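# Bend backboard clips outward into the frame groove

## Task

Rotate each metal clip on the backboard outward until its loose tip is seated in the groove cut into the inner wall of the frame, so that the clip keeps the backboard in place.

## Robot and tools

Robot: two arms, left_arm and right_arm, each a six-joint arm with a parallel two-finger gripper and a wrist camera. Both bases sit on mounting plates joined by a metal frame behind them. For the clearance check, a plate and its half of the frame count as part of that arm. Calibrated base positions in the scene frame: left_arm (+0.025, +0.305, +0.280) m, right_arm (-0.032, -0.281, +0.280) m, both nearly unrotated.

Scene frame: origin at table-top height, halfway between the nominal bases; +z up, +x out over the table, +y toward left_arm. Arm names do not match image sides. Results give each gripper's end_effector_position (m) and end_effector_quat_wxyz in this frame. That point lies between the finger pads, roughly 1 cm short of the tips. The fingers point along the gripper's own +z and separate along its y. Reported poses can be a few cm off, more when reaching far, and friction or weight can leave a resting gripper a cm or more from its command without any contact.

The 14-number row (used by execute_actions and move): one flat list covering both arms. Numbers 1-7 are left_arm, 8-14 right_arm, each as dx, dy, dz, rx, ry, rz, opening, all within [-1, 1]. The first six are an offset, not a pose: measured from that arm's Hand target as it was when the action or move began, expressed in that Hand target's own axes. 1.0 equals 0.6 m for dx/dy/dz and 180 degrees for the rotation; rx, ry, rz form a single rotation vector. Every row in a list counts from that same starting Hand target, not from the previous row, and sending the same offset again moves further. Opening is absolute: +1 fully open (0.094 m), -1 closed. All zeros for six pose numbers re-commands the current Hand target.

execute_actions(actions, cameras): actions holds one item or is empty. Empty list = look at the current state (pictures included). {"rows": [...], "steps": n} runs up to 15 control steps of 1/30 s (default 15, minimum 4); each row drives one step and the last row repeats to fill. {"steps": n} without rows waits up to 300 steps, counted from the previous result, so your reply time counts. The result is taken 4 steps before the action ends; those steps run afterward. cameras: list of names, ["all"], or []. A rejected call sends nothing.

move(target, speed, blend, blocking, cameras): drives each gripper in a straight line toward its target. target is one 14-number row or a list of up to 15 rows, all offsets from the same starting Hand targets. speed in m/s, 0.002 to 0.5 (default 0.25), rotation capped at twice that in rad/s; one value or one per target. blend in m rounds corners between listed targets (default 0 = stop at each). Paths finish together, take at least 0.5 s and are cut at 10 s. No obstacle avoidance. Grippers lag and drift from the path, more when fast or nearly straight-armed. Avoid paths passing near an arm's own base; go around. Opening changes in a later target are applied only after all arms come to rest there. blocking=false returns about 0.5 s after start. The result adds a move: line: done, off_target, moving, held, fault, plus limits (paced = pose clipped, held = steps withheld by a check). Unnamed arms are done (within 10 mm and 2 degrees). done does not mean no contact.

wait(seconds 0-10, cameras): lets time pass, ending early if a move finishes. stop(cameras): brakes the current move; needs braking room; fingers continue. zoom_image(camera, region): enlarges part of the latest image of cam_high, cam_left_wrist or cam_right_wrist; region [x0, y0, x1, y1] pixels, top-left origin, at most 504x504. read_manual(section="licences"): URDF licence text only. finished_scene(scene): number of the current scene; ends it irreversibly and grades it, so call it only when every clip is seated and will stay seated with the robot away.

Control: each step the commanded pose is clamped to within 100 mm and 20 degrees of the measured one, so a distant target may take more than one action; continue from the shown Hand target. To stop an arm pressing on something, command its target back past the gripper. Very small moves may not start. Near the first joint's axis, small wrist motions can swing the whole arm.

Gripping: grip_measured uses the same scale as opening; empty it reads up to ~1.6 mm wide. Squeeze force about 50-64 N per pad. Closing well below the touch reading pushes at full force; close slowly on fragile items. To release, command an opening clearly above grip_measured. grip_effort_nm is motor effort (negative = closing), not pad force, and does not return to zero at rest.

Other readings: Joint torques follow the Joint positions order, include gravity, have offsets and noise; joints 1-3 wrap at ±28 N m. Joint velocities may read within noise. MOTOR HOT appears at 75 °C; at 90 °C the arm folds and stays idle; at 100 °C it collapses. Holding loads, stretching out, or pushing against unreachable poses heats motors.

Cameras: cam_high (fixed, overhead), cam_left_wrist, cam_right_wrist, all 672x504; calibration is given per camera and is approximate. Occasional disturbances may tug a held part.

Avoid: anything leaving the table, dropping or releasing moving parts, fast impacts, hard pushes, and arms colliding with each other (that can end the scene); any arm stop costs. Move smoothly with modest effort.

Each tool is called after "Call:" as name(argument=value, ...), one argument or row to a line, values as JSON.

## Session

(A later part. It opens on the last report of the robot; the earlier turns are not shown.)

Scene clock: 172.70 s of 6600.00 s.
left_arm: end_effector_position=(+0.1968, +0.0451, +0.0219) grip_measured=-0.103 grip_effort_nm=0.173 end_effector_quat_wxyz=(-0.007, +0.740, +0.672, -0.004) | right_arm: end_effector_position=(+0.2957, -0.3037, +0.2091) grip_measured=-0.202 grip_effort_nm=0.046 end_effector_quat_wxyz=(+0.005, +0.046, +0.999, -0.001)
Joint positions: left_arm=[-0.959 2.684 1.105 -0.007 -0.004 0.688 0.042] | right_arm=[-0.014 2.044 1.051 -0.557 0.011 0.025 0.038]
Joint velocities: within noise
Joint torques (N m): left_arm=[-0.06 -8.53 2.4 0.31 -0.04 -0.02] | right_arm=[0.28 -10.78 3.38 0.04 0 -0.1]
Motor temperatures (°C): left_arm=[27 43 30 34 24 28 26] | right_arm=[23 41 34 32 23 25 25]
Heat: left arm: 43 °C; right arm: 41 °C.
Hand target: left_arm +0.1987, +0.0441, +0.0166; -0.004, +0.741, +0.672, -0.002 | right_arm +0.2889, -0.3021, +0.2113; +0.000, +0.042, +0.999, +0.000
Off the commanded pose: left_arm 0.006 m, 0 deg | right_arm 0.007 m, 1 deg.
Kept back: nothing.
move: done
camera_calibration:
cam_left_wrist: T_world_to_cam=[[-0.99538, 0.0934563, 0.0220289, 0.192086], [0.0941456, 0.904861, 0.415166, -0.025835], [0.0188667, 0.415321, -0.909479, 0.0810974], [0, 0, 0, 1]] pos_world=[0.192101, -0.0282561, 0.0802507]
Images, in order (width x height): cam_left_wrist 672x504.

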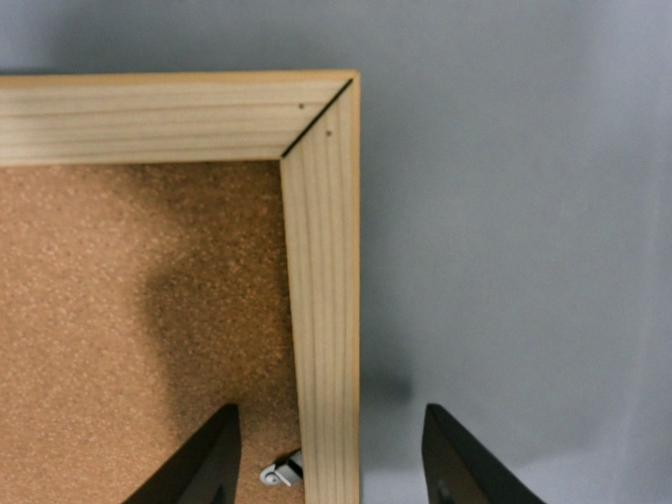

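Call:
move(
  target=[0.008,0.008,0.0,0,0,0,-0.1,0,0,0,0,0,0,-0.2],
  speed=0.04,
  cameras=["cam_left_wrist"],
)

Scene clock: 173.80 s of 6600.00 s.
left_arm: end_effector_position=(+0.1988, +0.0463, +0.0219) grip_measured=-0.103 grip_effort_nm=0.168 end_effector_quat_wxyz=(-0.007, +0.743, +0.670, -0.006) | right_arm: end_effector_position=(+0.2957, -0.3037, +0.2091) grip_measured=-0.202 grip_effort_nm=0.061 end_effector_quat_wxyz=(+0.005, +0.046, +0.999, -0.001)
Joint positions: left_arm=[-0.949 2.684 1.105 -0.006 0 0.704 0.042] | right_arm=[-0.014 2.044 1.051 -0.557 0.011 0.025 0.038]
Joint velocities: within noise
Joint torques (N m): left_arm=[0.83 -8.59 2.19 0.32 -0.09 0.02] | right_arm=[0.21 -10.69 3.58 0.02 -0.01 -0.08]
Motor temperatures (°C): left_arm=[27 43 30 34 24 28 26] | right_arm=[23 41 34 32 23 25 25]
Heat: left arm: 43 °C; right arm: 41 °C.
Hand target: left_arm +0.2039, +0.0483, +0.0165; -0.004, +0.741, +0.671, -0.002 | right_arm +0.2889, -0.3021, +0.2113; +0.000, +0.042, +0.999, +0.000
Off the commanded pose: left_arm 0.008 m, 1 deg | right_arm 0.007 m, 1 deg.
Kept back: nothing.
move: done
camera_calibration:
cam_left_wrist: T_world_to_cam=[[-0.994678, 0.0999198, 0.0251523, 0.193432], [0.101377, 0.905409, 0.41226, -0.028532], [0.0184198, 0.412615, -0.910719, 0.0807536], [0, 0, 0, 1]] pos_world=[0.193808, -0.0268147, 0.0804412]
Images, in order (width x height): cam_left_wrist 672x504.

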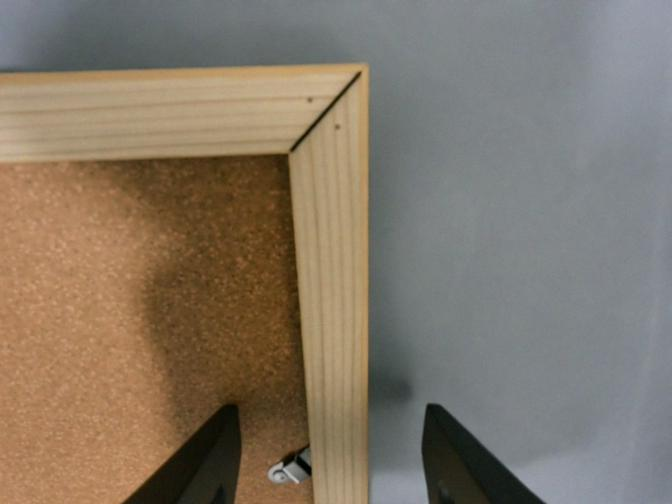

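Call:
move(
  target=[0.004,0.005,0.0,0,0,-0.007,-0.1,0,0,0,0,0,0,-0.2],
  speed=0.04,
  cameras=["cam_left_wrist"],
)

Call:
zoom_image(
  camera="cam_left_wrist",
  region=[200, 300, 450, 500],
)

Scene clock: 174.73 s of 6600.00 s.
left_arm: end_effector_position=(+0.2004, +0.0472, +0.0219) grip_measured=-0.103 grip_effort_nm=0.168 end_effector_quat_wxyz=(-0.007, +0.739, +0.673, -0.009) | right_arm: end_effector_position=(+0.2957, -0.3037, +0.2091) grip_measured=-0.202 grip_effort_nm=0.046 end_effector_quat_wxyz=(+0.005, +0.046, +0.999, -0.001)
Joint positions: left_arm=[-0.94 2.684 1.105 -0.006 0.007 0.705 0.042] | right_arm=[-0.014 2.044 1.051 -0.557 0.011 0.025 0.038]
Joint velocities: within noise
Joint torques (N m): left_arm=[1.03 -8.62 2.24 0.32 -0.17 -0.07] | right_arm=[0.36 -10.82 3.26 0.06 -0.03 -0.05]
Motor temperatures (°C): left_arm=[27 43 30 34 24 28 26] | right_arm=[23 41 34 32 23 25 25]
Heat: left arm: 43 °C; right arm: 41 °C.
Hand target: left_arm +0.2072, +0.0505, +0.0165; -0.004, +0.734, +0.680, -0.002 | right_arm +0.2889, -0.3021, +0.2113; +0.000, +0.042, +0.999, +0.000
Off the commanded pose: left_arm 0.009 m, 1 deg | right_arm 0.007 m, 1 deg.
Kept back: nothing.
move: done
camera_calibration:
cam_left_wrist: T_world_to_cam=[[-0.995413, 0.0908442, 0.0300082, 0.195438], [0.0951705, 0.908145, 0.407694, -0.0282953], [0.00978482, 0.40868, -0.912625, 0.0822862], [0, 0, 0, 1]] pos_world=[0.19643, -0.0256869, 0.0807676]
Images, in order (width x height): cam_left_wrist 672x504.

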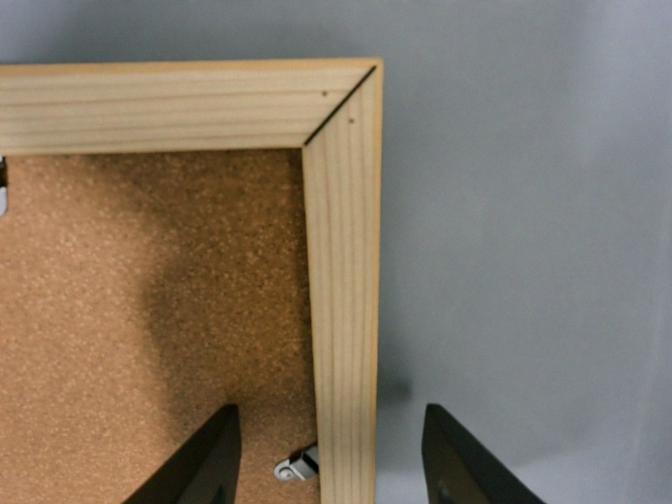

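Scaled by 2.016 from the camera's 672x504 image, which has a finer 960x720 frame.

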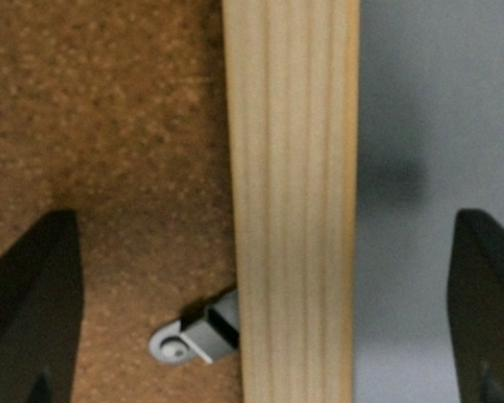

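Call:
move(
  target=[0,0,0,0,0,0,-0.7,0,0,0,0,0,0,-0.2],
  speed=0.05,
  cameras=[],
)

Call:
move(
  target=[0,0,0,0,0,0,-0.8,0,0,0,0,0,0,-0.2],
  speed=0.05,
  cameras=["cam_left_wrist"],
)

Call:
move(
  target=[0,0,0,0,0,0,-0.1,0,0,0,0,0,0,-0.2],
  speed=0.05,
  cameras=["cam_left_wrist"],
)

Call:
zoom_image(
  camera="cam_left_wrist",
  region=[200, 300, 450, 500],
)

Scene clock: 175.67 s of 6600.00 s.
left_arm: end_effector_position=(+0.2034, +0.0473, +0.0219) grip_measured=-0.697 grip_effort_nm=-0.125 end_effector_quat_wxyz=(-0.004, +0.737, +0.675, -0.008) | right_arm: end_effector_position=(+0.2957, -0.3037, +0.2091) grip_measured=-0.202 grip_effort_nm=0.046 end_effector_quat_wxyz=(+0.005, +0.046, +0.999, -0.001)
Joint positions: left_arm=[-0.933 2.684 1.107 -0.003 0.004 0.705 0.014] | right_arm=[-0.014 2.044 1.051 -0.557 0.011 0.025 0.038]
Joint velocities: within noise
Joint torques (N m): left_arm=[0.51 -8.59 2.11 0.3 -0.13 -0.07] | right_arm=[0.36 -10.77 3.43 0.02 0.02 -0.05]
Motor temperatures (°C): left_arm=[27 43 30 34 24 28 26] | right_arm=[23 41 34 32 23 25 25]
Heat: left arm: 43 °C; right arm: 41 °C.
Hand target: left_arm +0.2071, +0.0504, +0.0165; -0.004, +0.734, +0.679, -0.002 | right_arm +0.2889, -0.3021, +0.2113; +0.000, +0.042, +0.999, +0.000
Off the commanded pose: left_arm 0.007 m, 1 deg | right_arm 0.007 m, 1 deg.
Kept back: nothing.
move: done
No camera images: "cameras" was empty.

Scene clock: 176.37 s of 6600.00 s.
left_arm: end_effector_position=(+0.2033, +0.0473, +0.0219) grip_measured=-0.784 grip_effort_nm=-0.999 end_effector_quat_wxyz=(-0.004, +0.737, +0.675, -0.008) | right_arm: end_effector_position=(+0.2957, -0.3037, +0.2091) grip_measured=-0.202 grip_effort_nm=0.046 end_effector_quat_wxyz=(+0.005, +0.046, +0.999, -0.001)
Joint positions: left_arm=[-0.933 2.684 1.107 -0.003 0.004 0.705 0.01] | right_arm=[-0.014 2.044 1.051 -0.557 0.011 0.025 0.038]
Joint velocities: within noise
Joint torques (N m): left_arm=[0.51 -8.59 2.1 0.29 -0.13 -0.06] | right_arm=[0.18 -10.77 3.3 0.03 0.02 -0.04]
Motor temperatures (°C): left_arm=[27 42 30 34 24 28 26] | right_arm=[23 41 34 32 23 25 25]
Heat: left arm: 42 °C; right arm: 41 °C.
Hand target: left_arm +0.2071, +0.0504, +0.0165; -0.004, +0.734, +0.679, -0.002 | right_arm +0.2889, -0.3021, +0.2113; +0.000, +0.042, +0.999, +0.000
Off the commanded pose: left_arm 0.007 m, 1 deg | right_arm 0.007 m, 1 deg.
Kept back: nothing.
move: done
camera_calibration:
cam_left_wrist: T_world_to_cam=[[-0.996083, 0.0847886, 0.0250807, 0.19882], [0.0876526, 0.909579, 0.40618, -0.0271562], [0.0116266, 0.406788, -0.913449, 0.0820274], [0, 0, 0, 1]] pos_world=[0.199468, -0.0255247, 0.0809716]
Images, in order (width x height): cam_left_wrist 672x504.

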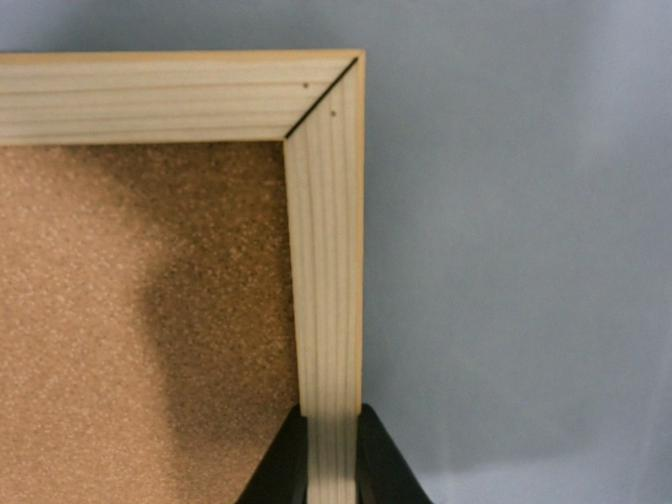

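Scene clock: 177.07 s of 6600.00 s.
left_arm: end_effector_position=(+0.2035, +0.0474, +0.0219) grip_measured=-0.103 grip_effort_nm=0.178 end_effector_quat_wxyz=(-0.004, +0.737, +0.675, -0.008) | right_arm: end_effector_position=(+0.2957, -0.3037, +0.2091) grip_measured=-0.202 grip_effort_nm=0.056 end_effector_quat_wxyz=(+0.005, +0.046, +0.999, -0.001)
Joint positions: left_arm=[-0.933 2.684 1.107 -0.003 0.003 0.705 0.042] | right_arm=[-0.014 2.044 1.051 -0.557 0.011 0.025 0.038]
Joint velocities: within noise
Joint torques (N m): left_arm=[0.53 -8.61 2.11 0.3 -0.11 -0.06] | right_arm=[0.29 -10.89 3.47 0.04 0.02 -0.11]
Motor temperatures (°C): left_arm=[27 42 30 34 24 28 26] | right_arm=[23 41 34 32 23 25 25]
Heat: left arm: 42 °C; right arm: 41 °C.
Hand target: left_arm +0.2071, +0.0504, +0.0165; -0.004, +0.734, +0.679, -0.002 | right_arm +0.2889, -0.3021, +0.2113; +0.000, +0.042, +0.999, +0.000
Off the commanded pose: left_arm 0.007 m, 1 deg | right_arm 0.007 m, 1 deg.
Kept back: nothing.
move: done
camera_calibration:
cam_left_wrist: T_world_to_cam=[[-0.996106, 0.08478, 0.0242072, 0.199], [0.0872802, 0.909309, 0.406864, -0.0272031], [0.0124821, 0.407393, -0.913168, 0.0817654], [0, 0, 0, 1]] pos_world=[0.199578, -0.0254457, 0.0809163]
Images, in order (width x height): cam_left_wrist 672x504.

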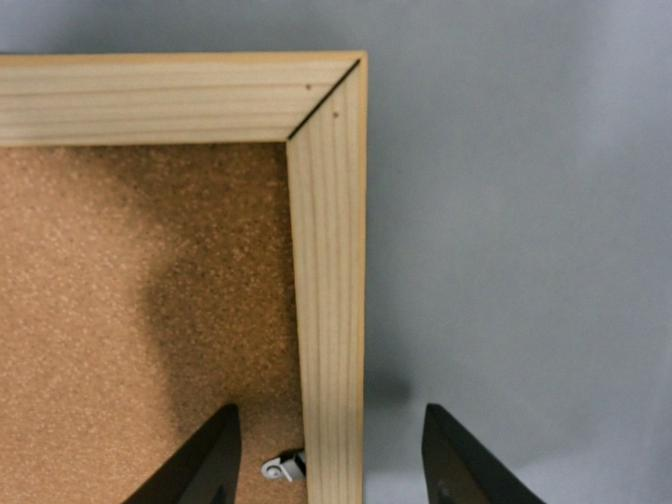

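Scaled by 2.016 from the camera's 672x504 image, which has a finer 960x720 frame.

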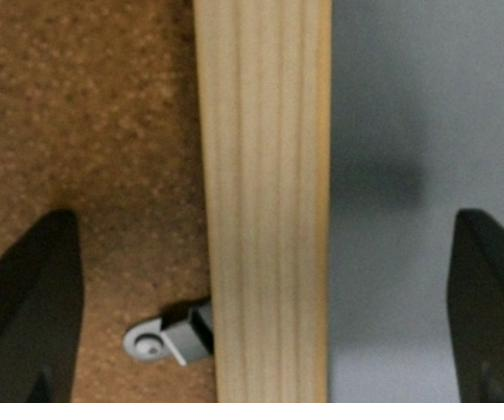

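Call:
move(
  target=[0.005,0.004,0.0,0,0,0,-0.1,0,0,0,0,0,0,-0.2],
  speed=0.04,
  cameras=["cam_left_wrist"],
)

Scene clock: 178.00 s of 6600.00 s.
left_arm: end_effector_position=(+0.2056, +0.0487, +0.0219) grip_measured=-0.103 grip_effort_nm=0.173 end_effector_quat_wxyz=(-0.004, +0.736, +0.677, -0.008) | right_arm: end_effector_position=(+0.2957, -0.3037, +0.2091) grip_measured=-0.202 grip_effort_nm=0.051 end_effector_quat_wxyz=(+0.005, +0.046, +0.999, -0.001)
Joint positions: left_arm=[-0.925 2.684 1.107 -0.002 0.003 0.708 0.042] | right_arm=[-0.014 2.044 1.051 -0.557 0.011 0.025 0.038]
Joint velocities: within noise
Joint torques (N m): left_arm=[0.83 -8.7 1.85 0.31 -0.13 0] | right_arm=[0.31 -10.86 3.48 0.03 0.01 -0.05]
Motor temperatures (°C): left_arm=[27 42 30 34 24 28 26] | right_arm=[23 41 34 32 23 25 25]
Heat: left arm: 42 °C; right arm: 41 °C.
Hand target: left_arm +0.2098, +0.0533, +0.0165; -0.004, +0.734, +0.680, -0.002 | right_arm +0.2889, -0.3021, +0.2113; +0.000, +0.042, +0.999, +0.000
Off the commanded pose: left_arm 0.008 m, 1 deg | right_arm 0.007 m, 1 deg.
Kept back: nothing.
move: done
camera_calibration:
cam_left_wrist: T_world_to_cam=[[-0.996547, 0.0794662, 0.0240746, 0.201328], [0.0823836, 0.910094, 0.40613, -0.0275398], [0.0103635, 0.406711, -0.913498, 0.0816677], [0, 0, 0, 1]] pos_world=[0.202055, -0.0241501, 0.0809411]
Images, in order (width x height): cam_left_wrist 672x504.

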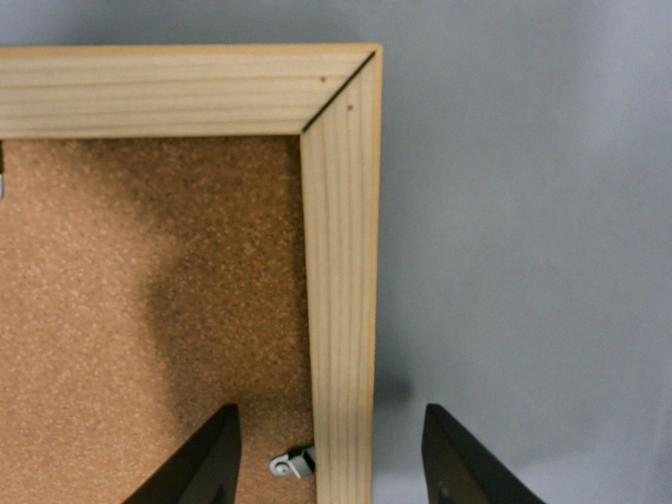

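Call:
move(
  target=[0,0,0,0,0,0,-0.7,0,0,0,0,0,0,-0.2],
  speed=0.05,
  cameras=[],
)

Call:
move(
  target=[0,0,0,0,0,0,-0.8,0,0,0,0,0,0,-0.2],
  speed=0.05,
  cameras=[],
)

Call:
move(
  target=[0,0,0,0,0,0,-0.1,0,0,0,0,0,0,-0.2],
  speed=0.05,
  cameras=["cam_left_wrist"],
)

Call:
zoom_image(
  camera="cam_left_wrist",
  region=[200, 300, 450, 500],
)

Scene clock: 179.20 s of 6600.00 s.
left_arm: end_effector_position=(+0.2070, +0.0490, +0.0219) grip_measured=-0.697 grip_effort_nm=-0.149 end_effector_quat_wxyz=(-0.003, +0.735, +0.678, -0.007) | right_arm: end_effector_position=(+0.2957, -0.3037, +0.2091) grip_measured=-0.202 grip_effort_nm=0.051 end_effector_quat_wxyz=(+0.005, +0.046, +0.999, -0.001)
Joint positions: left_arm=[-0.922 2.684 1.107 0 0.002 0.708 0.014] | right_arm=[-0.014 2.044 1.051 -0.557 0.011 0.025 0.038]
Joint velocities: within noise
Joint torques (N m): left_arm=[0.57 -8.66 1.85 0.29 -0.12 0.01] | right_arm=[0.18 -10.82 3.29 0.01 -0.02 -0.09]
Motor temperatures (°C): left_arm=[27 42 30 34 24 28 26] | right_arm=[23 41 34 32 23 25 25]
Heat: left arm: 42 °C; right arm: 41 °C.
Hand target: left_arm +0.2098, +0.0532, +0.0165; -0.004, +0.734, +0.680, -0.002 | right_arm +0.2889, -0.3021, +0.2113; +0.000, +0.042, +0.999, +0.000
Off the commanded pose: left_arm 0.007 m, 1 deg | right_arm 0.007 m, 1 deg.
Kept back: nothing.
move: done
No camera images: "cameras" was empty.

Scene clock: 179.90 s of 6600.00 s.
left_arm: end_effector_position=(+0.2068, +0.0490, +0.0219) grip_measured=-0.784 grip_effort_nm=-0.999 end_effector_quat_wxyz=(-0.003, +0.735, +0.678, -0.008) | right_arm: end_effector_position=(+0.2957, -0.3037, +0.2091) grip_measured=-0.202 grip_effort_nm=0.051 end_effector_quat_wxyz=(+0.005, +0.046, +0.999, -0.001)
Joint positions: left_arm=[-0.922 2.684 1.107 0 0.003 0.708 0.01] | right_arm=[-0.014 2.044 1.051 -0.557 0.011 0.025 0.038]
Joint velocities: within noise
Joint torques (N m): left_arm=[0.58 -8.68 1.87 0.3 -0.12 0.01] | right_arm=[0.1 -10.67 3.34 0.04 0.03 -0.08]
Motor temperatures (°C): left_arm=[27 42 30 34 24 28 26] | right_arm=[23 41 34 32 23 25 25]
Heat: left arm: 42 °C; right arm: 41 °C.
Hand target: left_arm +0.2098, +0.0532, +0.0165; -0.004, +0.734, +0.680, -0.002 | right_arm +0.2889, -0.3021, +0.2113; +0.000, +0.042, +0.999, +0.000
Off the commanded pose: left_arm 0.007 m, 1 deg | right_arm 0.007 m, 1 deg.
Kept back: nothing.
move: done
No camera images: "cameras" was empty.

Scene clock: 180.60 s of 6600.00 s.
left_arm: end_effector_position=(+0.2069, +0.0491, +0.0219) grip_measured=-0.103 grip_effort_nm=0.173 end_effector_quat_wxyz=(-0.003, +0.735, +0.678, -0.007) | right_arm: end_effector_position=(+0.2957, -0.3037, +0.2091) grip_measured=-0.202 grip_effort_nm=0.056 end_effector_quat_wxyz=(+0.005, +0.046, +0.999, -0.001)
Joint positions: left_arm=[-0.922 2.684 1.107 0 0.002 0.708 0.042] | right_arm=[-0.014 2.044 1.051 -0.557 0.011 0.025 0.038]
Joint velocities: within noise
Joint torques (N m): left_arm=[0.57 -8.66 1.85 0.3 -0.11 0] | right_arm=[0.09 -10.74 3.45 0.03 -0.04 -0.02]
Motor temperatures (°C): left_arm=[27 42 30 34 24 28 26] | right_arm=[23 41 34 32 23 25 25]
Heat: left arm: 42 °C; right arm: 41 °C.
Hand target: left_arm +0.2098, +0.0532, +0.0165; -0.004, +0.734, +0.680, -0.002 | right_arm +0.2889, -0.3021, +0.2113; +0.000, +0.042, +0.999, +0.000
Off the commanded pose: left_arm 0.007 m, 1 deg | right_arm 0.007 m, 1 deg.
Kept back: nothing.
move: done
camera_calibration:
cam_left_wrist: T_world_to_cam=[[-0.99681, 0.0768015, 0.0217087, 0.202896], [0.078993, 0.910566, 0.405745, -0.0273278], [0.0113947, 0.406166, -0.913728, 0.0812863], [0, 0, 0, 1]] pos_world=[0.203482, -0.0237146, 0.0809571]
Images, in order (width x height): cam_left_wrist 672x504.

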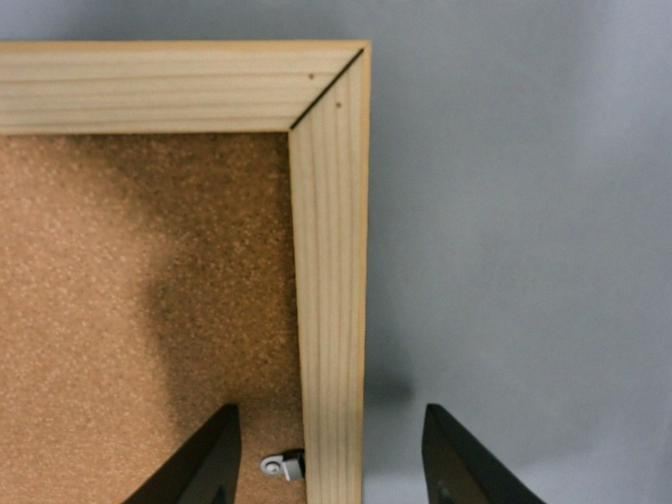

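Scaled by 2.016 from the camera's 672x504 image, which has a finer 960x720 frame.

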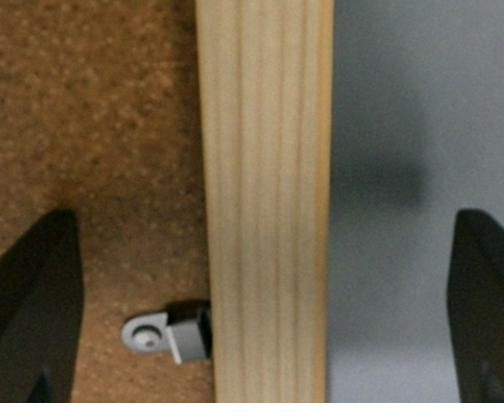

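Call:
move(
  target=[
    [0,0,-0.1,0,0,0,-0.1,0,0,0,0,0,0,-0.2],
    [0.0277,0.35,-0.1,0,0,0,0.2,0,0,0,0,0,0,-0.2],
  ],
  speed=[0.1,0.2],
  cameras=["cam_left_wrist"],
)

Scene clock: 183.87 s of 6600.00 s.
left_arm: end_effector_position=(+0.4217, +0.0558, +0.0784) grip_measured=+0.197 grip_effort_nm=0.154 end_effector_quat_wxyz=(+0.001, +0.730, +0.684, -0.001) | right_arm: end_effector_position=(+0.2957, -0.3037, +0.2091) grip_measured=-0.202 grip_effort_nm=0.051 end_effector_quat_wxyz=(+0.005, +0.046, +0.999, -0.001)
Joint positions: left_arm=[-0.541 2.812 1.908 -0.663 -0.011 1.075 0.056] | right_arm=[-0.014 2.044 1.051 -0.557 0.011 0.025 0.038]
Joint velocities: within noise
Joint torques (N m): left_arm=[-0.58 -12.36 6.41 0.07 -0.01 0.02] | right_arm=[0.17 -10.71 3.43 0.02 0.03 -0.04]
Motor temperatures (°C): left_arm=[27 43 30 34 24 28 26] | right_arm=[23 41 34 32 23 25 25]
Heat: left arm: 43 °C; right arm: 41 °C.
Hand target: left_arm +0.4211, +0.0535, +0.0749; -0.004, +0.734, +0.680, -0.002 | right_arm +0.2889, -0.3021, +0.2113; +0.000, +0.042, +0.999, +0.000
Off the commanded pose: left_arm 0.004 m, 1 deg | right_arm 0.007 m, 1 deg.
Kept back: nothing.
move: done
camera_calibration:
cam_left_wrist: T_world_to_cam=[[-0.998062, 0.0618205, 0.00710261, 0.417718], [0.0592964, 0.910223, 0.409852, -0.0653374], [0.0188723, 0.409479, -0.912124, 0.124275], [0, 0, 0, 1]] pos_world=[0.418438, -0.0172401, 0.137166]
Images, in order (width x height): cam_left_wrist 672x504.

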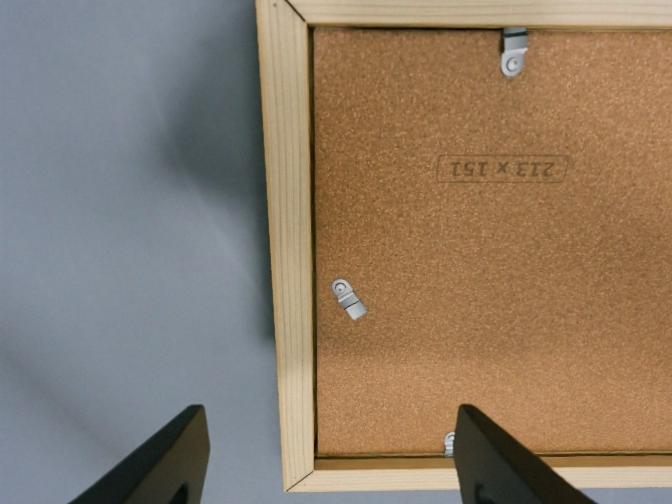

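Call:
move(
  target=[0.016,0.013,0.068,0,0,0,0.1,0,0,0,0,0,0,-0.2],
  speed=0.1,
  cameras=["cam_left_wrist"],
)

Scene clock: 186.50 s of 6600.00 s.
left_arm: end_effector_position=(+0.4234, +0.0650, +0.0367) grip_measured=+0.103 grip_effort_nm=-0.115 end_effector_quat_wxyz=(-0.011, +0.732, +0.681, -0.004) | right_arm: end_effector_position=(+0.2957, -0.3037, +0.2091) grip_measured=-0.202 grip_effort_nm=0.061 end_effector_quat_wxyz=(+0.005, +0.046, +0.999, -0.001)
Joint positions: left_arm=[-0.521 2.947 2.004 -0.65 -0.011 1.101 0.052] | right_arm=[-0.014 2.044 1.051 -0.557 0.011 0.025 0.038]
Joint velocities: within noise
Joint torques (N m): left_arm=[-0.06 -12.81 5.91 0.24 -0.01 0.01] | right_arm=[0.21 -10.76 3.45 0.05 0.02 -0.07]
Motor temperatures (°C): left_arm=[27 43 31 34 24 28 26] | right_arm=[23 42 34 31 23 25 25]
Heat: left arm: 43 °C; right arm: 42 °C.
Hand target: left_arm +0.4290, +0.0627, +0.0339; -0.004, +0.734, +0.680, -0.002 | right_arm +0.2889, -0.3021, +0.2113; +0.000, +0.042, +0.999, +0.000
Off the commanded pose: left_arm 0.007 m, 1 deg | right_arm 0.007 m, 1 deg.
Kept back: nothing.
move: done
camera_calibration:
cam_left_wrist: T_world_to_cam=[[-0.997244, 0.0680095, 0.0296623, 0.41759], [0.0741758, 0.904364, 0.420267, -0.0629859], [0.00175664, 0.421309, -0.906916, 0.0887121], [0, 0, 0, 1]] pos_world=[0.420955, -0.0088131, 0.0945386]
Images, in order (width x height): cam_left_wrist 672x504.

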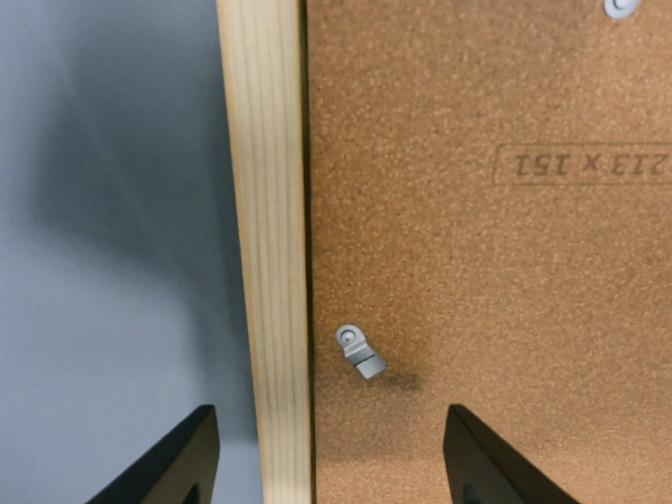

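Call:
move(
  target=[-0.006,0.007,0.012,0,0,0,0.1,0,0,0,0,0,0,-0.2],
  speed=0.08,
  cameras=["cam_left_wrist"],
)

Scene clock: 187.97 s of 6600.00 s.
left_arm: end_effector_position=(+0.4333, +0.0590, +0.0312) grip_measured=+0.103 grip_effort_nm=-0.115 end_effector_quat_wxyz=(+0.000, +0.732, +0.681, -0.001) | right_arm: end_effector_position=(+0.2957, -0.3037, +0.2091) grip_measured=-0.202 grip_effort_nm=0.056 end_effector_quat_wxyz=(+0.005, +0.046, +0.999, -0.001)
Joint positions: left_arm=[-0.521 2.985 2.067 -0.65 -0.011 1.101 0.052] | right_arm=[-0.014 2.044 1.051 -0.557 0.011 0.025 0.038]
Joint velocities: within noise
Joint torques (N m): left_arm=[-0.25 -12.53 6.26 0.1 0 0] | right_arm=[0.17 -10.97 3.36 0.08 0.02 -0.06]
Motor temperatures (°C): left_arm=[27 43 31 34 24 28 26] | right_arm=[23 42 34 31 23 25 25]
Heat: left arm: 43 °C; right arm: 42 °C.
Hand target: left_arm +0.4330, +0.0587, +0.0268; -0.004, +0.734, +0.680, -0.002 | right_arm +0.2889, -0.3021, +0.2113; +0.000, +0.042, +0.999, +0.000
Off the commanded pose: left_arm 0.005 m, 1 deg | right_arm 0.007 m, 1 deg.
Kept back: nothing.
move: done
camera_calibration:
cam_left_wrist: T_world_to_cam=[[-0.99763, 0.0683029, 0.00827046, 0.428855], [0.065672, 0.9095, 0.410483, -0.0522946], [0.0205152, 0.410054, -0.911831, 0.0789971], [0, 0, 0, 1]] pos_world=[0.429653, -0.0141232, 0.0899512]
Images, in order (width x height): cam_left_wrist 672x504.

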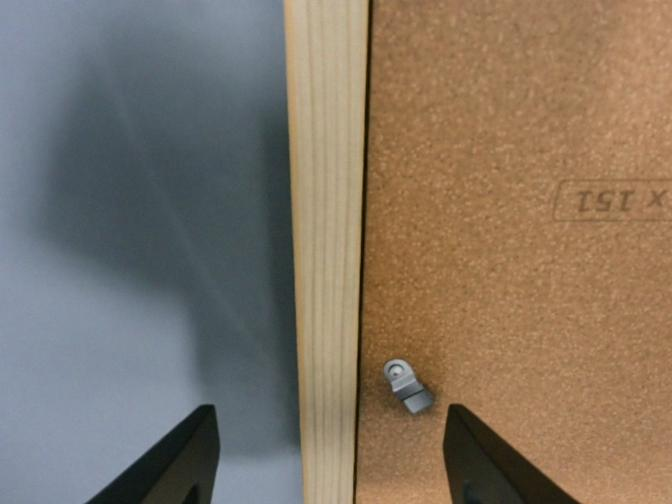

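Call:
move(
  target=[0.004,-0.009,0.007,0,0,0,0.1,0,0,0,0,0,0,-0.2],
  speed=0.06,
  cameras=["cam_left_wrist"],
)

Scene clock: 188.90 s of 6600.00 s.
left_arm: end_effector_position=(+0.4356, +0.0576, +0.0315) grip_measured=+0.103 grip_effort_nm=-0.110 end_effector_quat_wxyz=(+0.005, +0.732, +0.681, +0.000) | right_arm: end_effector_position=(+0.2957, -0.3037, +0.2091) grip_measured=-0.202 grip_effort_nm=0.061 end_effector_quat_wxyz=(+0.005, +0.046, +0.999, -0.001)
Joint positions: left_arm=[-0.521 2.985 2.068 -0.641 -0.011 1.101 0.052] | right_arm=[-0.014 2.044 1.051 -0.557 0.011 0.025 0.038]
Joint velocities: within noise
Joint torques (N m): left_arm=[-0.27 -13.38 3.06 0.31 0.01 -0.01] | right_arm=[0.18 -10.74 3.37 0.02 0 -0.06]
Motor temperatures (°C): left_arm=[27 44 31 34 24 28 26] | right_arm=[23 42 34 31 23 25 25]
Heat: left arm: 44 °C; right arm: 42 °C.
Hand target: left_arm +0.4278, +0.0615, +0.0226; -0.004, +0.734, +0.680, -0.002 | right_arm +0.2889, -0.3021, +0.2113; +0.000, +0.042, +0.999, +0.000
Off the commanded pose: left_arm 0.013 m, 1 deg | right_arm 0.007 m, 1 deg.
Kept back: nothing.
move: off_target (left_arm)
camera_calibration:
cam_left_wrist: T_world_to_cam=[[-0.997672, 0.0681898, -0.000560446, 0.431569], [0.0620781, 0.911594, 0.406378, -0.0497349], [0.0282217, 0.405397, -0.913705, 0.0767714], [0, 0, 0, 1]] pos_world=[0.431486, -0.0152135, 0.0905995]
Images, in order (width x height): cam_left_wrist 672x504.

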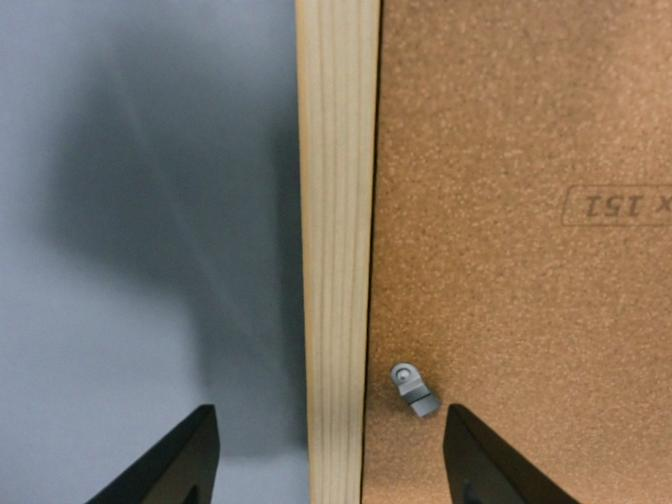

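Call:
move(
  target=[0.003,-0.004,0.0,0,0,0,0.1,0,0,0,0,0,0,-0.2],
  speed=0.06,
  cameras=["cam_left_wrist"],
)

Scene clock: 189.83 s of 6600.00 s.
left_arm: end_effector_position=(+0.4280, +0.0620, +0.0257) grip_measured=+0.103 grip_effort_nm=-0.115 end_effector_quat_wxyz=(-0.003, +0.732, +0.681, -0.002) | right_arm: end_effector_position=(+0.2957, -0.3037, +0.2091) grip_measured=-0.202 grip_effort_nm=0.051 end_effector_quat_wxyz=(+0.005, +0.046, +0.999, -0.001)
Joint positions: left_arm=[-0.521 2.985 2.038 -0.627 -0.011 1.101 0.052] | right_arm=[-0.014 2.044 1.051 -0.557 0.011 0.025 0.038]
Joint velocities: within noise
Joint torques (N m): left_arm=[-0.21 -14.15 3.29 0.26 0 0] | right_arm=[0.17 -10.74 3.32 0.03 0.02 -0.08]
Motor temperatures (°C): left_arm=[27 44 31 34 24 28 26] | right_arm=[23 42 34 31 23 25 25]
Heat: left arm: 44 °C; right arm: 42 °C.
Hand target: left_arm +0.4255, +0.0635, +0.0226; -0.004, +0.734, +0.680, -0.002 | right_arm +0.2889, -0.3021, +0.2113; +0.000, +0.042, +0.999, +0.000
Off the commanded pose: left_arm 0.004 m, 0 deg | right_arm 0.007 m, 1 deg.
Kept back: nothing.
move: done
camera_calibration:
cam_left_wrist: T_world_to_cam=[[-0.997567, 0.0683501, 0.0137048, 0.42323], [0.0679008, 0.908201, 0.412989, -0.0534298], [0.0157812, 0.412915, -0.910633, 0.0746073], [0, 0, 0, 1]] pos_world=[0.42465, -0.0112093, 0.0842055]
Images, in order (width x height): cam_left_wrist 672x504.

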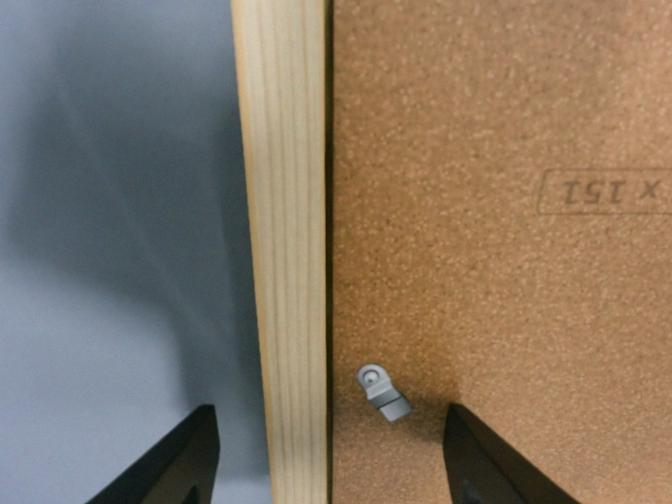

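Call:
move(
  target=[0.0,0.001,0.005,0,0,0,0.1,0,0,0,0,0,0,-0.2],
  speed=0.04,
  cameras=["cam_left_wrist"],
)

Scene clock: 190.77 s of 6600.00 s.
left_arm: end_effector_position=(+0.4285, +0.0618, +0.0257) grip_measured=+0.103 grip_effort_nm=-0.110 end_effector_quat_wxyz=(-0.002, +0.732, +0.681, -0.002) | right_arm: end_effector_position=(+0.2957, -0.3037, +0.2091) grip_measured=-0.202 grip_effort_nm=0.056 end_effector_quat_wxyz=(+0.005, +0.046, +0.999, -0.001)
Joint positions: left_arm=[-0.521 2.985 2.038 -0.625 -0.011 1.101 0.052] | right_arm=[-0.014 2.044 1.051 -0.557 0.011 0.025 0.038]
Joint velocities: within noise
Joint torques (N m): left_arm=[-0.14 -13.18 4.07 0.29 -0.01 0.01] | right_arm=[0.34 -10.95 3.38 0.03 -0.01 -0.08]
Motor temperatures (°C): left_arm=[27 44 31 34 24 28 26] | right_arm=[23 42 34 31 23 25 25]
Heat: left arm: 44 °C; right arm: 42 °C.
Hand target: left_arm +0.4262, +0.0634, +0.0196; -0.003, +0.734, +0.680, -0.002 | right_arm +0.2889, -0.3021, +0.2113; +0.000, +0.042, +0.999, +0.000
Off the commanded pose: left_arm 0.007 m, 0 deg | right_arm 0.007 m, 1 deg.
Kept back: nothing.
move: done
camera_calibration:
cam_left_wrist: T_world_to_cam=[[-0.997594, 0.0683344, 0.0116669, 0.423801], [0.0670635, 0.908689, 0.412052, -0.0528427], [0.0175557, 0.411843, -0.911086, 0.0740351], [0, 0, 0, 1]] pos_world=[0.425026, -0.0114334, 0.0842818]
Images, in order (width x height): cam_left_wrist 672x504.

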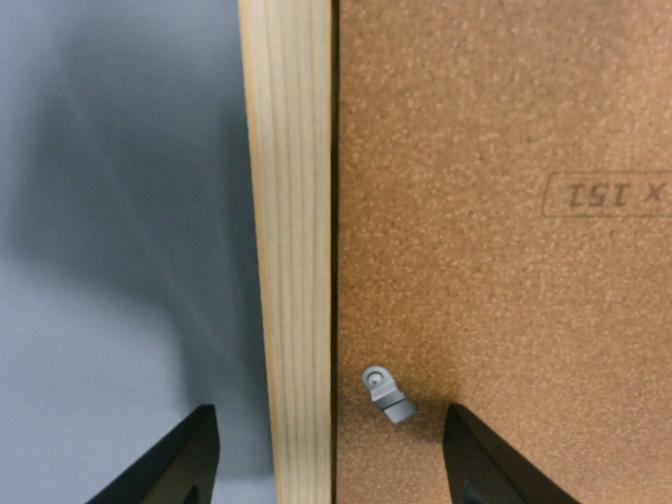

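Call:
move(
  target=[0.0,0.0,0.002,0,0,0,0.1,0,0,0,0,0,0,-0.2],
  speed=0.04,
  cameras=[],
)

Scene clock: 191.70 s of 6600.00 s.
left_arm: end_effector_position=(+0.4287, +0.0616, +0.0257) grip_measured=+0.103 grip_effort_nm=-0.115 end_effector_quat_wxyz=(-0.001, +0.732, +0.681, -0.001) | right_arm: end_effector_position=(+0.2957, -0.3037, +0.2091) grip_measured=-0.202 grip_effort_nm=0.056 end_effector_quat_wxyz=(+0.005, +0.046, +0.999, -0.001)
Joint positions: left_arm=[-0.521 2.985 2.038 -0.624 -0.011 1.101 0.052] | right_arm=[-0.014 2.044 1.051 -0.557 0.011 0.025 0.038]
Joint velocities: within noise
Joint torques (N m): left_arm=[-0.13 -12.85 4.25 0.3 0 0.01] | right_arm=[0.12 -10.89 3.4 0 0.02 -0.06]
Motor temperatures (°C): left_arm=[27 44 31 34 24 28 26] | right_arm=[23 42 34 31 23 25 25]
Heat: left arm: 44 °C; right arm: 42 °C.
Hand target: left_arm +0.4262, +0.0634, +0.0184; -0.003, +0.734, +0.680, -0.002 | right_arm +0.2889, -0.3021, +0.2113; +0.000, +0.042, +0.999, +0.000
Off the commanded pose: left_arm 0.008 m, 0 deg | right_arm 0.007 m, 1 deg.
Kept back: nothing.
move: done
No camera images: "cameras" was empty.

Call:
move(
  target=[0,0,0,0,0,0,-0.3,0,0,0,0,0,0,-0.2],
  speed=0.05,
  cameras=["cam_left_wrist"],
)

Call:
zoom_image(
  camera="cam_left_wrist",
  region=[230, 300, 480, 500],
)

Scene clock: 192.63 s of 6600.00 s.
left_arm: end_effector_position=(+0.4286, +0.0617, +0.0257) grip_measured=-0.297 grip_effort_nm=-0.120 end_effector_quat_wxyz=(-0.001, +0.732, +0.681, -0.001) | right_arm: end_effector_position=(+0.2957, -0.3037, +0.2091) grip_measured=-0.202 grip_effort_nm=0.056 end_effector_quat_wxyz=(+0.005, +0.046, +0.999, -0.001)
Joint positions: left_arm=[-0.521 2.985 2.038 -0.624 -0.011 1.101 0.033] | right_arm=[-0.014 2.044 1.051 -0.557 0.011 0.025 0.038]
Joint velocities: within noise
Joint torques (N m): left_arm=[-0.14 -12.85 4.25 0.3 0 0.01] | right_arm=[0.23 -10.71 3.37 0.04 -0.02 -0.06]
Motor temperatures (°C): left_arm=[27 44 31 34 24 28 26] | right_arm=[23 42 34 31 23 25 25]
Heat: left arm: 44 °C; right arm: 42 °C.
Hand target: left_arm +0.4261, +0.0635, +0.0184; -0.004, +0.734, +0.680, -0.002 | right_arm +0.2889, -0.3021, +0.2113; +0.000, +0.042, +0.999, +0.000
Off the commanded pose: left_arm 0.008 m, 0 deg | right_arm 0.007 m, 1 deg.
Kept back: nothing.
move: done
camera_calibration:
cam_left_wrist: T_world_to_cam=[[-0.997602, 0.0683286, 0.0109877, 0.423991], [0.0667848, 0.908852, 0.411738, -0.0526471], [0.0181474, 0.411485, -0.911236, 0.073844], [0, 0, 0, 1]] pos_world=[0.425151, -0.0115081, 0.0843074]
Images, in order (width x height): cam_left_wrist 672x504.

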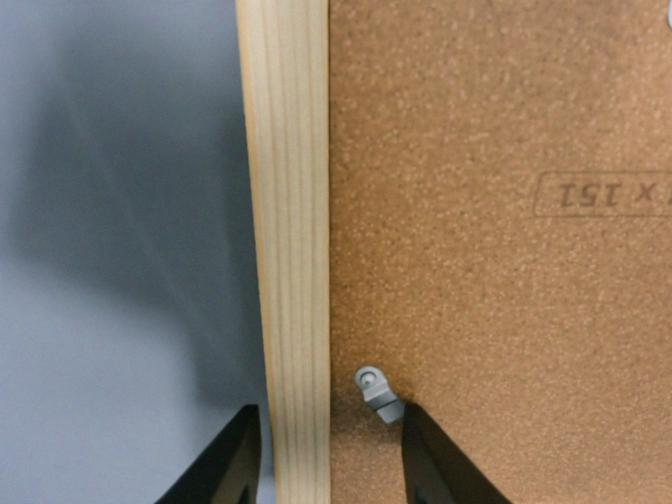

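Scaled by 2.016 from the camera's 672x504 image, which has a finer 960x720 frame.

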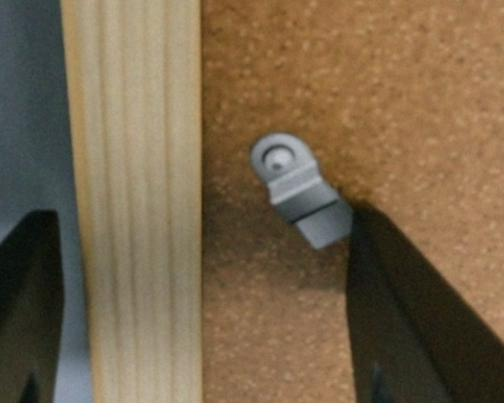

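Call:
move(
  target=[0,0,0,0,0,0,-0.5,0,0,0,0,0,0,-0.2],
  speed=0.05,
  cameras=["cam_left_wrist"],
)

Call:
zoom_image(
  camera="cam_left_wrist",
  region=[230, 300, 480, 500],
)

Scene clock: 193.57 s of 6600.00 s.
left_arm: end_effector_position=(+0.4297, +0.0621, +0.0257) grip_measured=-0.497 grip_effort_nm=-0.134 end_effector_quat_wxyz=(-0.001, +0.732, +0.681, +0.001) | right_arm: end_effector_position=(+0.2957, -0.3037, +0.2091) grip_measured=-0.202 grip_effort_nm=0.051 end_effector_quat_wxyz=(+0.005, +0.046, +0.999, -0.001)
Joint positions: left_arm=[-0.52 2.985 2.038 -0.621 -0.016 1.102 0.024] | right_arm=[-0.014 2.044 1.051 -0.557 0.011 0.025 0.038]
Joint velocities: within noise
Joint torques (N m): left_arm=[-0.18 -12.86 4.26 0.28 0.03 0] | right_arm=[0.23 -10.93 3.49 0.04 0 -0.04]
Motor temperatures (°C): left_arm=[27 44 31 34 24 28 26] | right_arm=[23 42 34 31 23 25 25]
Heat: left arm: 44 °C; right arm: 42 °C.
Hand target: left_arm +0.4262, +0.0635, +0.0184; -0.003, +0.734, +0.680, -0.002 | right_arm +0.2889, -0.3021, +0.2113; +0.000, +0.042, +0.999, +0.000
Off the commanded pose: left_arm 0.008 m, 1 deg | right_arm 0.007 m, 1 deg.
Kept back: nothing.
move: done
camera_calibration:
cam_left_wrist: T_world_to_cam=[[-0.997644, 0.0682812, 0.00670555, 0.425134], [0.0649242, 0.907934, 0.414054, -0.0523316], [0.0221839, 0.413514, -0.910228, 0.0717478], [0, 0, 0, 1]] pos_world=[0.425938, -0.0111836, 0.0841242]
Images, in order (width x height): cam_left_wrist 672x504.

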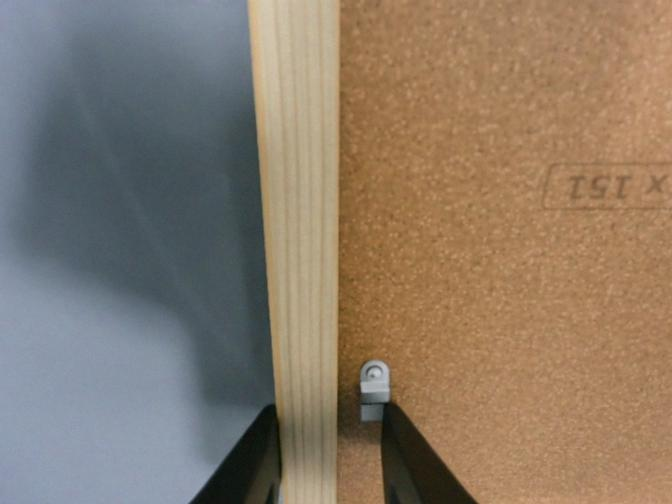

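Scaled by 2.016 from the camera's 672x504 image, which has a finer 960x720 frame.

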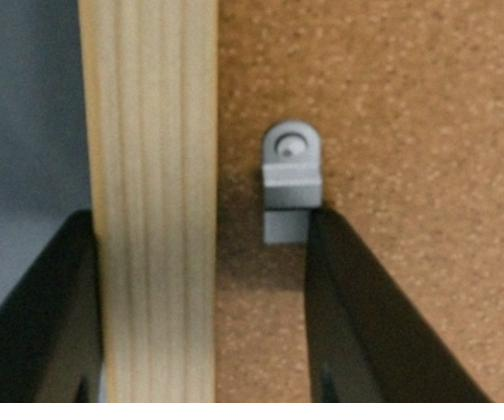

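Working well; closing further.

Call:
move(
  target=[0,0,0,0,0,0,-0.7,0,0,0,0,0,0,-0.2],
  speed=0.05,
  cameras=["cam_left_wrist"],
)

Call:
zoom_image(
  camera="cam_left_wrist",
  region=[230, 300, 480, 500],
)

Call:
move(
  target=[0,0,0,0,0,0,-0.8,0,0,0,0,0,0,-0.2],
  speed=0.05,
  cameras=["cam_left_wrist"],
)

Call:
zoom_image(
  camera="cam_left_wrist",
  region=[230, 300, 480, 500],
)

Scene clock: 194.50 s of 6600.00 s.
left_arm: end_effector_position=(+0.4317, +0.0617, +0.0257) grip_measured=-0.697 grip_effort_nm=-0.144 end_effector_quat_wxyz=(+0.003, +0.732, +0.681, +0.004) | right_arm: end_effector_position=(+0.2957, -0.3037, +0.2091) grip_measured=-0.202 grip_effort_nm=0.051 end_effector_quat_wxyz=(+0.005, +0.046, +0.999, -0.001)
Joint positions: left_arm=[-0.52 2.985 2.038 -0.614 -0.019 1.102 0.014] | right_arm=[-0.014 2.044 1.051 -0.557 0.011 0.025 0.038]
Joint velocities: within noise
Joint torques (N m): left_arm=[-0.17 -12.89 4.27 0.22 0.08 0] | right_arm=[0.09 -10.76 3.45 0.01 0.01 -0.02]
Motor temperatures (°C): left_arm=[27 44 31 34 24 28 26] | right_arm=[23 42 34 31 23 25 25]
Heat: left arm: 44 °C; right arm: 42 °C.
Hand target: left_arm +0.4261, +0.0635, +0.0184; -0.004, +0.734, +0.680, -0.002 | right_arm +0.2889, -0.3021, +0.2113; +0.000, +0.042, +0.999, +0.000
Off the commanded pose: left_arm 0.009 m, 1 deg | right_arm 0.007 m, 1 deg.
Kept back: nothing.
move: done
camera_calibration:
cam_left_wrist: T_world_to_cam=[[-0.997646, 0.0685488, -0.00182255, 0.427336], [0.0616457, 0.908187, 0.414, -0.0507056], [0.0300344, 0.412913, -0.910275, 0.0685226], [0, 0, 0, 1]] pos_world=[0.427398, -0.0115371, 0.0841453]
Images, in order (width x height): cam_left_wrist 672x504.

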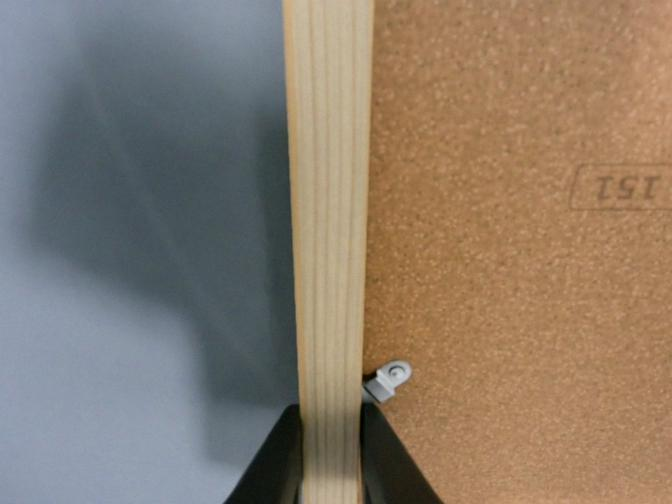

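Scaled by 2.016 from the camera's 672x504 image, which has a finer 960x720 frame.

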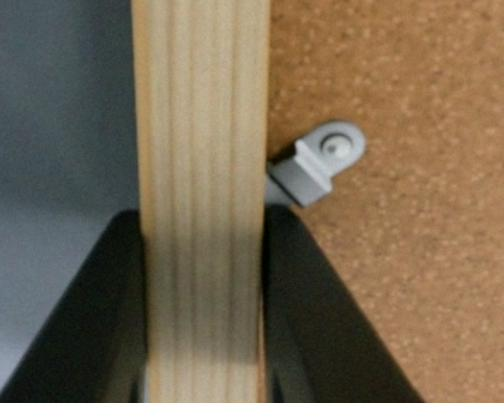

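Scene clock: 195.20 s of 6600.00 s.
left_arm: end_effector_position=(+0.4319, +0.0617, +0.0257) grip_measured=-0.784 grip_effort_nm=-0.994 end_effector_quat_wxyz=(+0.003, +0.732, +0.681, +0.004) | right_arm: end_effector_position=(+0.2957, -0.3037, +0.2091) grip_measured=-0.202 grip_effort_nm=0.061 end_effector_quat_wxyz=(+0.005, +0.046, +0.999, -0.001)
Joint positions: left_arm=[-0.52 2.985 2.038 -0.613 -0.02 1.102 0.01] | right_arm=[-0.014 2.044 1.051 -0.557 0.011 0.025 0.038]
Joint velocities: within noise
Joint torques (N m): left_arm=[-0.18 -12.9 4.27 0.21 0.09 0] | right_arm=[0.28 -10.69 3.48 0.04 0.03 -0.05]
Motor temperatures (°C): left_arm=[27 44 31 34 24 28 26] | right_arm=[23 42 34 31 23 25 25]
Heat: left arm: 44 °C; right arm: 42 °C.
Hand target: left_arm +0.4261, +0.0635, +0.0184; -0.004, +0.734, +0.680, -0.002 | right_arm +0.2889, -0.3021, +0.2113; +0.000, +0.042, +0.999, +0.000
Off the commanded pose: left_arm 0.009 m, 1 deg | right_arm 0.007 m, 1 deg.
Kept back: nothing.
move: done
camera_calibration:
cam_left_wrist: T_world_to_cam=[[-0.997645, 0.0685335, -0.00284876, 0.427594], [0.0611978, 0.90808, 0.414302, -0.0505458], [0.0309805, 0.413152, -0.910135, 0.0680827], [0, 0, 0, 1]] pos_world=[0.427571, -0.0115334, 0.0841238]
Images, in order (width x height): cam_left_wrist 672x504.

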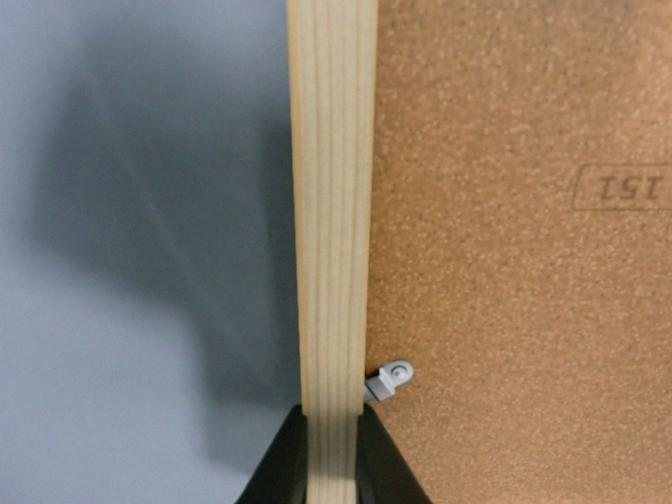

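Scaled by 2.016 from the camera's 672x504 image, which has a finer 960x720 frame.

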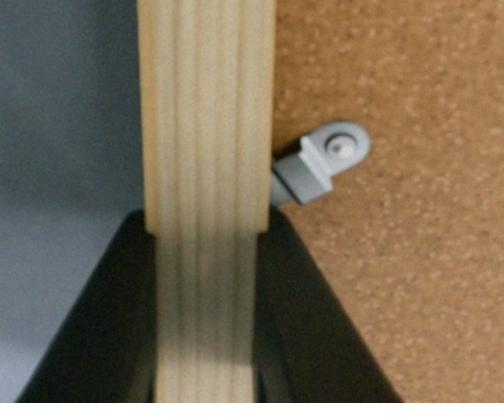

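Call:
move(
  target=[-0.006,0,0,0,0,0,-0.1,0,0,0,0,0,0,-0.2],
  speed=0.05,
  cameras=["cam_left_wrist"],
)

Scene clock: 196.13 s of 6600.00 s.
left_arm: end_effector_position=(+0.4319, +0.0617, +0.0257) grip_measured=-0.103 grip_effort_nm=0.159 end_effector_quat_wxyz=(+0.003, +0.732, +0.681, +0.004) | right_arm: end_effector_position=(+0.2957, -0.3037, +0.2091) grip_measured=-0.202 grip_effort_nm=0.051 end_effector_quat_wxyz=(+0.005, +0.046, +0.999, -0.001)
Joint positions: left_arm=[-0.52 2.985 2.038 -0.613 -0.02 1.102 0.042] | right_arm=[-0.014 2.044 1.051 -0.557 0.011 0.025 0.038]
Joint velocities: within noise
Joint torques (N m): left_arm=[-0.73 -12.38 5.29 0.14 0.08 -0.06] | right_arm=[0.08 -10.97 3.34 0.02 0 -0.1]
Motor temperatures (°C): left_arm=[27 44 31 34 24 28 26] | right_arm=[23 42 34 31 23 25 25]
Heat: left arm: 44 °C; right arm: 42 °C.
Hand target: left_arm +0.4258, +0.0599, +0.0184; -0.004, +0.734, +0.680, -0.002 | right_arm +0.2889, -0.3021, +0.2113; +0.000, +0.042, +0.999, +0.000
Off the commanded pose: left_arm 0.010 m, 1 deg | right_arm 0.007 m, 1 deg.
Kept back: nothing.
move: done
camera_calibration:
cam_left_wrist: T_world_to_cam=[[-0.997645, 0.0685356, -0.00267542, 0.427558], [0.0612817, 0.908215, 0.413993, -0.0505272], [0.0308031, 0.412854, -0.910276, 0.0682061], [0, 0, 0, 1]] pos_world=[0.427547, -0.0115726, 0.0841482]
Images, in order (width x height): cam_left_wrist 672x504.

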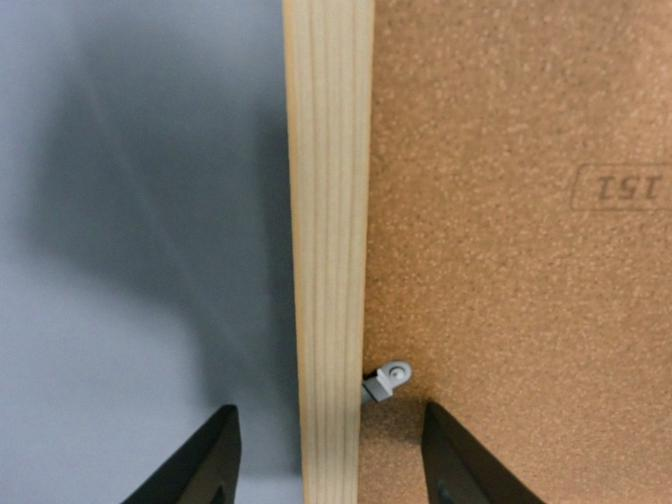

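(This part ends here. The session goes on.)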